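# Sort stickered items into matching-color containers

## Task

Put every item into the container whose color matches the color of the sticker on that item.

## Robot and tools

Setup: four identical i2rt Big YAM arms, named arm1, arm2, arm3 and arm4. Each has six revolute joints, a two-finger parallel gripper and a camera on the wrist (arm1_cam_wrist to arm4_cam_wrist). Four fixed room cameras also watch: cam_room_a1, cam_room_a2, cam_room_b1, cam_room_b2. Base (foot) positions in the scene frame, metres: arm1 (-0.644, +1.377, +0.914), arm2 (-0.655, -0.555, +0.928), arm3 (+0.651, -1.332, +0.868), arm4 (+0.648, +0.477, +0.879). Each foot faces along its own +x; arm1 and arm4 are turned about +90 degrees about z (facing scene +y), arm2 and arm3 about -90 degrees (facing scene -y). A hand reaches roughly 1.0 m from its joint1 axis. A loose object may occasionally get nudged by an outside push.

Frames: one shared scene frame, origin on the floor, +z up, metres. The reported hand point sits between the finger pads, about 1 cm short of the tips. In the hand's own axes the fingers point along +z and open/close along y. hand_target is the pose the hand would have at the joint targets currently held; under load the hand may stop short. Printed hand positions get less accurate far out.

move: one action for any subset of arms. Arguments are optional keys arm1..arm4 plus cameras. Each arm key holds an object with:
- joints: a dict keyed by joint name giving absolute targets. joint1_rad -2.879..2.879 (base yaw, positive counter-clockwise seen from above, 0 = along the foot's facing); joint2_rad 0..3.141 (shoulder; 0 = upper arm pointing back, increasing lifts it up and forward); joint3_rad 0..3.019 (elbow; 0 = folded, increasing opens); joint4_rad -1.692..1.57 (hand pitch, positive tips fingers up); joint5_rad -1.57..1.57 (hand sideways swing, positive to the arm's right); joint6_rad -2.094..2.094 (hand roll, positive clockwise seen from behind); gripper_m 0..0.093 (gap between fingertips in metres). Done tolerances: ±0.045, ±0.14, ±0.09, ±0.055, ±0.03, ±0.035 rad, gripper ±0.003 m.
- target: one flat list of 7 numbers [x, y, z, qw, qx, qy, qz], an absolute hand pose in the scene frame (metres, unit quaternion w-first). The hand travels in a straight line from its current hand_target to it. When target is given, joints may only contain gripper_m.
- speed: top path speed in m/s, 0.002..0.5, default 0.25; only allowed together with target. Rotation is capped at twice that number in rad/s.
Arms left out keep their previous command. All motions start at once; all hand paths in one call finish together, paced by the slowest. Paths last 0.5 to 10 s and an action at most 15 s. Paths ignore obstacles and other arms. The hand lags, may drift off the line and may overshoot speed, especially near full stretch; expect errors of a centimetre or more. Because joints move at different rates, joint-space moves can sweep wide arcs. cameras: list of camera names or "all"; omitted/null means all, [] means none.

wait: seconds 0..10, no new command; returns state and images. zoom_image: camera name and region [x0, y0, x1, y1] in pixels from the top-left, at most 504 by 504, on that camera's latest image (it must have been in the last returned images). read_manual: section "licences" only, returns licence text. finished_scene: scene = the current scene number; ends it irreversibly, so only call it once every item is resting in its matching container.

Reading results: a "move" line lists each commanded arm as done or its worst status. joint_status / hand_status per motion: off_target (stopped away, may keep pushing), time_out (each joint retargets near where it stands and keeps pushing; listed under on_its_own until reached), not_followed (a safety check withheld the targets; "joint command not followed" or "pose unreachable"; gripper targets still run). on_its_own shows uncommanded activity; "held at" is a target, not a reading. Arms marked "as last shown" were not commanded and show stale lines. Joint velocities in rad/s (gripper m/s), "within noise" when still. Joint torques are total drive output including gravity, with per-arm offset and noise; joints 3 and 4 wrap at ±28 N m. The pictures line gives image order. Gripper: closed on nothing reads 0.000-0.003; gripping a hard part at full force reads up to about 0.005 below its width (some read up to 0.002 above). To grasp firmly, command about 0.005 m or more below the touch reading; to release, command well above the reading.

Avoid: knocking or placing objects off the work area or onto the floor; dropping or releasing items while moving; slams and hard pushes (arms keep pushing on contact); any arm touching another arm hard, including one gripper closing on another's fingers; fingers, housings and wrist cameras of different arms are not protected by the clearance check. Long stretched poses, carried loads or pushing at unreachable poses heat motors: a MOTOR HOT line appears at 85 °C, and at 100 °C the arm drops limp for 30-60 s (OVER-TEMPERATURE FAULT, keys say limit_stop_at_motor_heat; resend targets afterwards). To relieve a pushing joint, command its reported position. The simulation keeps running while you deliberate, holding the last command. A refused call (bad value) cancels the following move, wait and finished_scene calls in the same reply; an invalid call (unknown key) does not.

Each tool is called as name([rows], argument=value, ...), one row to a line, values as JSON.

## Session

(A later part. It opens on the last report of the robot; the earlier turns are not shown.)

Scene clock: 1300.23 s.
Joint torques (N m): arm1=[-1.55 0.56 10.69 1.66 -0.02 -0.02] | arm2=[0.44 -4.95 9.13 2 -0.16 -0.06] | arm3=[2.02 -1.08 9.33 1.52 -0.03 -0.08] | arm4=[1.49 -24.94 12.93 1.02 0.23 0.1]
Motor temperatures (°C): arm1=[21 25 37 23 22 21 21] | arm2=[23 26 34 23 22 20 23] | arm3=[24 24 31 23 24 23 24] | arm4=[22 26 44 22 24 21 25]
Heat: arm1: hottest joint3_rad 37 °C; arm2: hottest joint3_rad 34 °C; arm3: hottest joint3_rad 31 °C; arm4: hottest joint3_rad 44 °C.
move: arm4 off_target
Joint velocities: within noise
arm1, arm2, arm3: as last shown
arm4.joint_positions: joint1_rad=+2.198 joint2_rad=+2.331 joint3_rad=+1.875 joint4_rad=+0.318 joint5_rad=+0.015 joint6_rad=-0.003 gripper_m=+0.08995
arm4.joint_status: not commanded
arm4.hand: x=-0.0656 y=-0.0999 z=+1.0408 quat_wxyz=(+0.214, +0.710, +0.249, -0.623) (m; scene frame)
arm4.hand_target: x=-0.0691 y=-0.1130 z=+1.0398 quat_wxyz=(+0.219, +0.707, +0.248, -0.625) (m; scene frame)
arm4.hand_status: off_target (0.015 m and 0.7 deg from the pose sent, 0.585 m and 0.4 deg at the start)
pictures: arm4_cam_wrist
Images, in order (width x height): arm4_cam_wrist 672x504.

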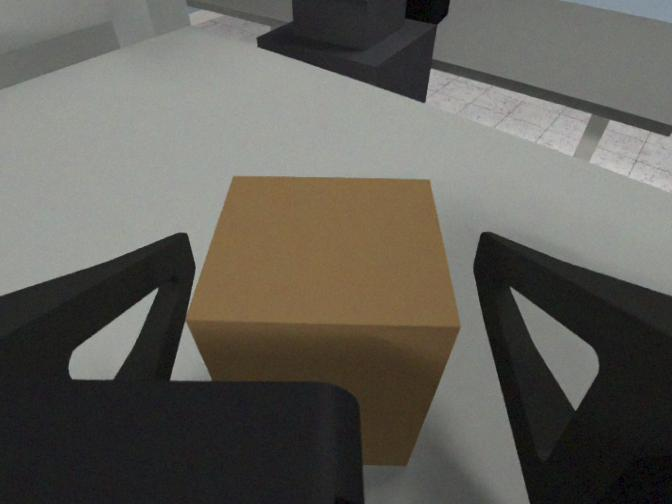

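move(arm4={"joints":{"gripper_m":0.035}}, cameras=[])

move(arm4={"target":[-0.06,-0.1,1.12,-0.219,-0.707,-0.2475,0.625],"speed":0.3}, cameras=[])

move(arm4={"target":[0.37,0.258,1.17,-0.219,-0.707,-0.2475,0.625],"speed":0.5}, cameras=[])

move(arm4={"joints":{"joint1_rad":-1.793,"joint2_rad":0.5,"joint3_rad":0.9,"joint4_rad":-1.0,"joint5_rad":0,"joint6_rad":1.5}}, cameras=[])

move(arm4={"joints":{"joint2_rad":1.77,"joint3_rad":1.31,"joint4_rad":-1.1}}, cameras=["arm4_cam_wrist"])

move(arm4={"target":[1.145,0.405,0.735,0,-0.74,-0.673,0]}, cameras=[])

move(arm4={"joints":{"gripper_m":0.07}}, cameras=[])

move(arm4={"target":[1.12,0.408,0.95,0,-0.74,-0.673,0],"speed":0.4}, cameras=["arm4_cam_wrist","cam_room_a2"])

Scene clock: 1316.83 s.
Joint torques (N m): arm1=[-2.43 -0.15 10.66 1.37 -0.02 0] | arm2=[0.56 -5.01 9.13 2.02 -0.16 -0.05] | arm3=[2.08 -1.08 9.36 1.54 -0.03 -0.07] | arm4=[1.9 -25.76 12.81 1.09 0.21 0.12]
Motor temperatures (°C): arm1=[21 24 36 23 22 21 21] | arm2=[23 26 34 23 22 20 23] | arm3=[24 24 31 23 24 23 24] | arm4=[22 26 47 22 24 21 25]
Heat: arm1: hottest joint3_rad 36 °C; arm2: hottest joint3_rad 34 °C; arm3: hottest joint3_rad 31 °C; arm4: hottest joint3_rad 47 °C.
move: arm4 off_target
Joint velocities: within noise
arm1, arm2, arm3: as last shown
arm4.joint_positions: joint1_rad=+2.198 joint2_rad=+2.331 joint3_rad=+1.875 joint4_rad=+0.318 joint5_rad=+0.016 joint6_rad=-0.003 gripper_m=+0.04392
arm4.joint_status: gripper_m off_target (ended at +0.04395, target +0.03500)
arm4.hand: x=-0.0656 y=-0.0999 z=+1.0408 quat_wxyz=(+0.214, +0.710, +0.248, -0.623) (m; scene frame)
arm4.hand_target: x=-0.0692 y=-0.1129 z=+1.0398 quat_wxyz=(+0.219, +0.707, +0.248, -0.625) (m; scene frame)
arm4.hand_status: not commanded
pictures: none
No camera images: "cameras" was empty.

Scene clock: 1318.07 s.
Joint torques (N m): arm1=[-2.08 -0.15 10.77 1.42 -0.02 0] | arm2=[0.67 -5.01 9.13 2 -0.15 -0.04] | arm3=[1.96 -1.03 9.36 1.55 -0.04 -0.07] | arm4=[1.32 -27.69 11.71 1.21 -0.03 0.08]
Motor temperatures (°C): arm1=[21 24 36 23 22 21 21] | arm2=[23 26 34 23 22 20 23] | arm3=[24 24 31 23 24 23 24] | arm4=[22 26 47 22 24 21 25]
Heat: arm1: hottest joint3_rad 36 °C; arm2: hottest joint3_rad 34 °C; arm3: hottest joint3_rad 31 °C; arm4: hottest joint3_rad 47 °C.
move: arm4 off_target
Joint velocities: within noise
arm1, arm2, arm3: as last shown
arm4.joint_positions: joint1_rad=+2.198 joint2_rad=+2.233 joint3_rad=+1.876 joint4_rad=+0.203 joint5_rad=+0.016 joint6_rad=-0.003 gripper_m=+0.04392
arm4.joint_status: not commanded
arm4.hand: x=-0.0579 y=-0.0937 z=+1.1006 quat_wxyz=(+0.212, +0.715, +0.250, -0.618) (m; scene frame)
arm4.hand_target: x=-0.0593 y=-0.0993 z=+1.1201 quat_wxyz=(+0.219, +0.707, +0.247, -0.625) (m; scene frame)
arm4.hand_status: off_target (0.021 m and 1.5 deg from the pose sent, 0.079 m and 0.7 deg at the start)
pictures: none
No camera images: "cameras" was empty.

Scene clock: 1320.07 s.
Joint torques (N m): arm1=[-2.26 -0.03 10.63 1.51 -0.06 -0.04] | arm2=[0.62 -4.89 9.11 2.02 -0.16 -0.05] | arm3=[1.96 -1.08 9.33 1.51 -0.02 -0.07] | arm4=[0.15 0.09 10.22 1.14 -0.03 0.07]
Motor temperatures (°C): arm1=[21 24 36 23 22 21 21] | arm2=[23 26 34 23 22 20 23] | arm3=[24 24 31 23 24 23 24] | arm4=[22 27 46 22 24 21 25]
Heat: arm1: hottest joint3_rad 36 °C; arm2: hottest joint3_rad 34 °C; arm3: hottest joint3_rad 31 °C; arm4: hottest joint3_rad 46 °C.
move: arm4 done
Joint velocities: within noise
arm1, arm2, arm3: as last shown
arm4.joint_positions: joint1_rad=+2.189 joint2_rad=+0.549 joint3_rad=+0.371 joint4_rad=+0.058 joint5_rad=-0.005 joint6_rad=-0.003 gripper_m=+0.04392
arm4.joint_status: not commanded
arm4.hand: x=+0.3728 y=+0.2567 z=+1.1701 quat_wxyz=(+0.221, +0.703, +0.250, -0.628) (m; scene frame)
arm4.hand_target: x=+0.3700 y=+0.2580 z=+1.1700 quat_wxyz=(+0.219, +0.707, +0.248, -0.625) (m; scene frame)
arm4.hand_status: done (0.003 m and 0.6 deg from the pose sent, 0.558 m and 1.5 deg at the start)
pictures: none
No camera images: "cameras" was empty.

Scene clock: 1322.70 s.
Joint torques (N m): arm1=[-1.96 0.5 10.69 1.47 -0.04 -0.02] | arm2=[0.5 -5.01 9.14 2 -0.16 -0.05] | arm3=[1.96 -1.08 9.33 1.54 -0.03 -0.07] | arm4=[0.21 0.56 12 0.8 0.1 0.1]
Motor temperatures (°C): arm1=[21 24 36 23 22 21 21] | arm2=[23 26 34 23 22 20 23] | arm3=[24 24 31 23 24 23 24] | arm4=[22 26 47 22 24 21 25]
Heat: arm1: hottest joint3_rad 36 °C; arm2: hottest joint3_rad 34 °C; arm3: hottest joint3_rad 31 °C; arm4: hottest joint3_rad 47 °C.
move: arm4 done
Joint velocities: within noise
arm1, arm2: as last shown
arm3.joint_positions: joint1_rad=-1.966 joint2_rad=+0.666 joint3_rad=+0.308 joint4_rad=+0.255 joint5_rad=+0.027 joint6_rad=-0.006 gripper_m=+0.08497
arm3.joint_status: not commanded
arm3.hand: x=+0.3328 y=-1.1419 z=+1.1229 quat_wxyz=(+0.178, -0.718, +0.200, +0.642) (m; scene frame)
arm3.hand_target: x=+0.3301 y=-1.1450 z=+1.1200 quat_wxyz=(+0.174, -0.723, +0.196, +0.639) (m; scene frame)
arm3.hand_status: not commanded
arm4.joint_positions: joint1_rad=-1.790 joint2_rad=+0.503 joint3_rad=+0.859 joint4_rad=-0.990 joint5_rad=+0.002 joint6_rad=+1.486 gripper_m=+0.04396
arm4.joint_status: all done
arm4.hand: x=+0.9247 y=+0.4327 z=+1.2380 quat_wxyz=(-0.356, -0.655, -0.607, -0.274) (m; scene frame)
arm4.hand_target: x=+0.9226 y=+0.4325 z=+1.2595 quat_wxyz=(-0.366, -0.655, -0.596, -0.286) (m; scene frame)
arm4.hand_status: not commanded
pictures: none
No camera images: "cameras" was empty.

Scene clock: 1324.30 s.
Joint torques (N m): arm1=[-1.96 0.09 10.74 1.55 -0.06 -0.01] | arm2=[0.73 -5.01 9.14 2.03 -0.16 -0.05] | arm3=[1.96 -1.14 9.37 1.52 -0.04 -0.07] | arm4=[0.21 -16.91 8.47 -0.25 0.12 0.14]
Motor temperatures (°C): arm1=[21 24 36 23 22 21 21] | arm2=[23 26 34 23 22 20 23] | arm3=[24 24 31 23 24 23 24] | arm4=[22 26 47 22 24 21 25]
Heat: arm1: hottest joint3_rad 36 °C; arm2: hottest joint3_rad 34 °C; arm3: hottest joint3_rad 31 °C; arm4: hottest joint3_rad 47 °C.
move: arm4 done
Joint velocities: within noise
arm1, arm2, arm3: as last shown
arm4.joint_positions: joint1_rad=-1.790 joint2_rad=+1.761 joint3_rad=+1.296 joint4_rad=-1.093 joint5_rad=+0.002 joint6_rad=+1.489 gripper_m=+0.04395
arm4.joint_status: all done
arm4.hand: x=+1.1460 y=+0.3953 z=+0.9493 quat_wxyz=(-0.005, -0.735, -0.678, +0.000) (m; scene frame)
arm4.hand_target: x=+1.1494 y=+0.3932 z=+0.9498 quat_wxyz=(-0.004, -0.740, -0.673, +0.000) (m; scene frame)
arm4.hand_status: not commanded
pictures: arm4_cam_wrist
Images, in order (width x height): arm4_cam_wrist 672x504.

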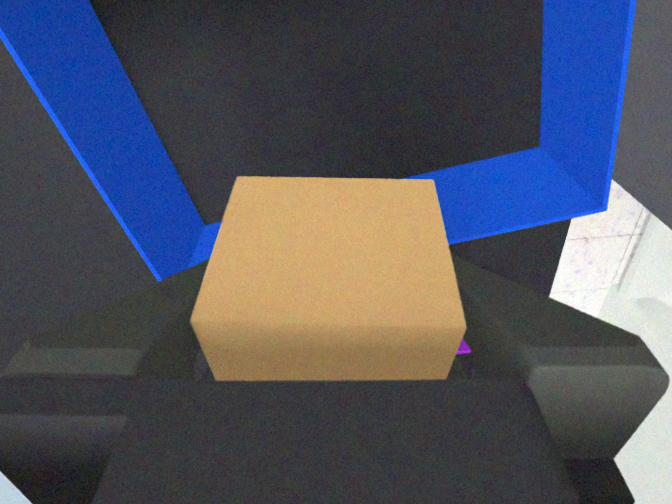

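Scene clock: 1325.83 s.
Joint torques (N m): arm1=[-2.78 0.21 10.63 1.28 -0.06 -0.03] | arm2=[0.5 -4.89 9.14 2.02 -0.15 -0.05] | arm3=[2.2 -1.08 9.36 1.48 -0.03 -0.06] | arm4=[1.38 -18.61 5.05 0.4 0.07 0.19]
Motor temperatures (°C): arm1=[21 24 36 23 22 21 21] | arm2=[23 26 34 23 22 20 23] | arm3=[24 24 31 23 24 23 24] | arm4=[22 26 46 22 24 21 25]
Heat: arm1: hottest joint3_rad 36 °C; arm2: hottest joint3_rad 34 °C; arm3: hottest joint3_rad 31 °C; arm4: hottest joint3_rad 46 °C.
move: arm4 done
Joint velocities: within noise
arm1, arm2, arm3: as last shown
arm4.joint_positions: joint1_rad=-1.779 joint2_rad=+2.122 joint3_rad=+1.174 joint4_rad=-0.625 joint5_rad=-0.001 joint6_rad=+1.508 gripper_m=+0.04395
arm4.joint_status: not commanded
arm4.hand: x=+1.1418 y=+0.4010 z=+0.7386 quat_wxyz=(+0.001, -0.738, -0.675, +0.003) (m; scene frame)
arm4.hand_target: x=+1.1449 y=+0.4051 z=+0.7350 quat_wxyz=(+0.000, -0.740, -0.673, +0.000) (m; scene frame)
arm4.hand_status: done (0.006 m and 0.5 deg from the pose sent, 0.215 m and 1.0 deg at the start)
pictures: none
No camera images: "cameras" was empty.

Scene clock: 1326.33 s.
Joint torques (N m): arm1=[-2.32 0.5 10.62 1.36 -0.06 -0.06] | arm2=[0.62 -5.07 9.11 2.02 -0.15 -0.05] | arm3=[2.02 -1.08 9.32 1.52 -0.03 -0.07] | arm4=[1.14 -18.55 5.01 0.35 0.07 0.14]
Motor temperatures (°C): arm1=[21 24 36 23 22 21 21] | arm2=[23 25 34 23 22 20 23] | arm3=[24 24 31 23 24 23 24] | arm4=[22 26 46 22 24 21 25]
Heat: arm1: hottest joint3_rad 36 °C; arm2: hottest joint3_rad 34 °C; arm3: hottest joint3_rad 31 °C; arm4: hottest joint3_rad 46 °C.
move: arm4 done
Joint velocities: within noise
arm1.joint_positions: joint1_rad=-2.245 joint2_rad=+0.844 joint3_rad=+0.224 joint4_rad=+0.521 joint5_rad=-0.002 joint6_rad=+0.011 gripper_m=+0.08996
arm1.joint_status: not commanded
arm1.hand: x=-0.3307 y=+1.1623 z=+1.1212 quat_wxyz=(-0.637, -0.223, -0.711, +0.197) (m; scene frame)
arm1.hand_target: x=-0.3300 y=+1.1601 z=+1.1200 quat_wxyz=(-0.632, -0.224, -0.715, +0.198) (m; scene frame)
arm1.hand_status: not commanded
arm2.joint_positions: joint1_rad=+2.116 joint2_rad=+1.022 joint3_rad=+0.257 joint4_rad=+0.666 joint5_rad=-0.003 joint6_rad=+0.010 gripper_m=+0.08992
arm2.joint_status: not commanded
arm2.hand: x=-0.3379 y=-0.3084 z=+1.1297 quat_wxyz=(-0.634, +0.237, -0.701, -0.223) (m; scene frame)
arm2.hand_target: x=-0.3400 y=-0.3101 z=+1.1201 quat_wxyz=(-0.626, +0.245, -0.708, -0.217) (m; scene frame)
arm2.hand_status: not commanded
arm3: as last shown
arm4.joint_positions: joint1_rad=-1.779 joint2_rad=+2.122 joint3_rad=+1.174 joint4_rad=-0.625 joint5_rad=-0.001 joint6_rad=+1.508 gripper_m=+0.06991
arm4.joint_status: all done
arm4.hand: x=+1.1418 y=+0.4010 z=+0.7386 quat_wxyz=(+0.001, -0.738, -0.675, +0.003) (m; scene frame)
arm4.hand_target: x=+1.1449 y=+0.4051 z=+0.7350 quat_wxyz=(+0.000, -0.740, -0.673, +0.000) (m; scene frame)
arm4.hand_status: not commanded
pictures: none
No camera images: "cameras" was empty.

Scene clock: 1327.57 s.
Joint torques (N m): arm1=[-1.61 0.09 10.63 1.42 -0.04 -0.02] | arm2=[0.62 -4.95 9.13 2.04 -0.15 -0.05] | arm3=[1.9 -1.14 9.39 1.57 -0.04 -0.07] | arm4=[0.85 -14.1 9.21 -0.43 0.04 0.18]
Motor temperatures (°C): arm1=[21 24 36 23 22 21 21] | arm2=[23 25 34 23 22 20 23] | arm3=[24 24 31 23 24 23 24] | arm4=[22 26 46 22 24 21 25]
Heat: arm1: hottest joint3_rad 36 °C; arm2: hottest joint3_rad 34 °C; arm3: hottest joint3_rad 31 °C; arm4: hottest joint3_rad 46 °C.
move: arm4 done
Joint velocities: within noise
arm1, arm2, arm3: as last shown
arm4.joint_positions: joint1_rad=-1.779 joint2_rad=+1.679 joint3_rad=+1.186 joint4_rad=-1.069 joint5_rad=-0.001 joint6_rad=+1.508 gripper_m=+0.06992
arm4.joint_status: not commanded
arm4.hand: x=+1.1118 y=+0.4065 z=+0.9504 quat_wxyz=(-0.003, -0.738, -0.675, -0.001) (m; scene frame)
arm4.hand_target: x=+1.1199 y=+0.4081 z=+0.9500 quat_wxyz=(+0.000, -0.740, -0.673, +0.000) (m; scene frame)
arm4.hand_status: done (0.008 m and 0.5 deg from the pose sent, 0.213 m and 0.5 deg at the start)
pictures: arm4_cam_wrist, cam_room_a2
Images, in order (width x height): arm4_cam_wrist 672x504, cam_room_a2 672x504.

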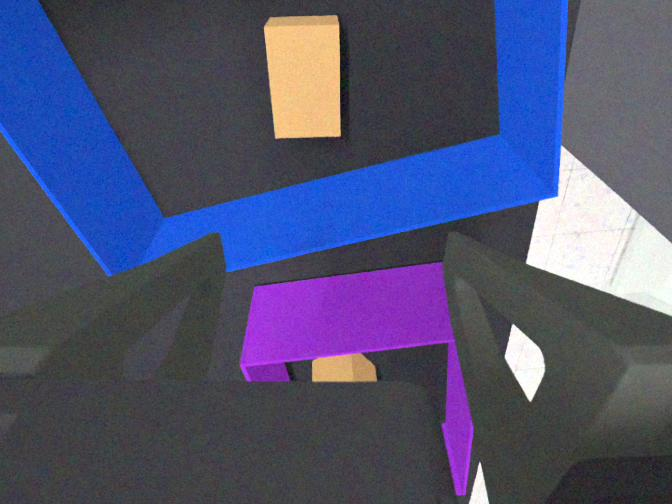

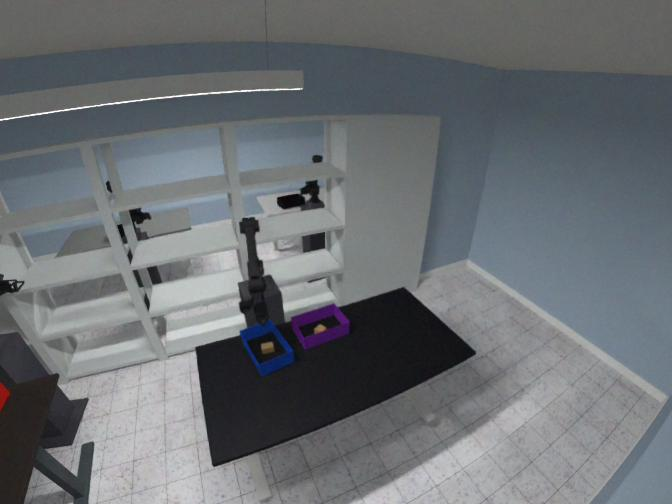

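finished_scene(scene=1)

The scene is finished: the task was done.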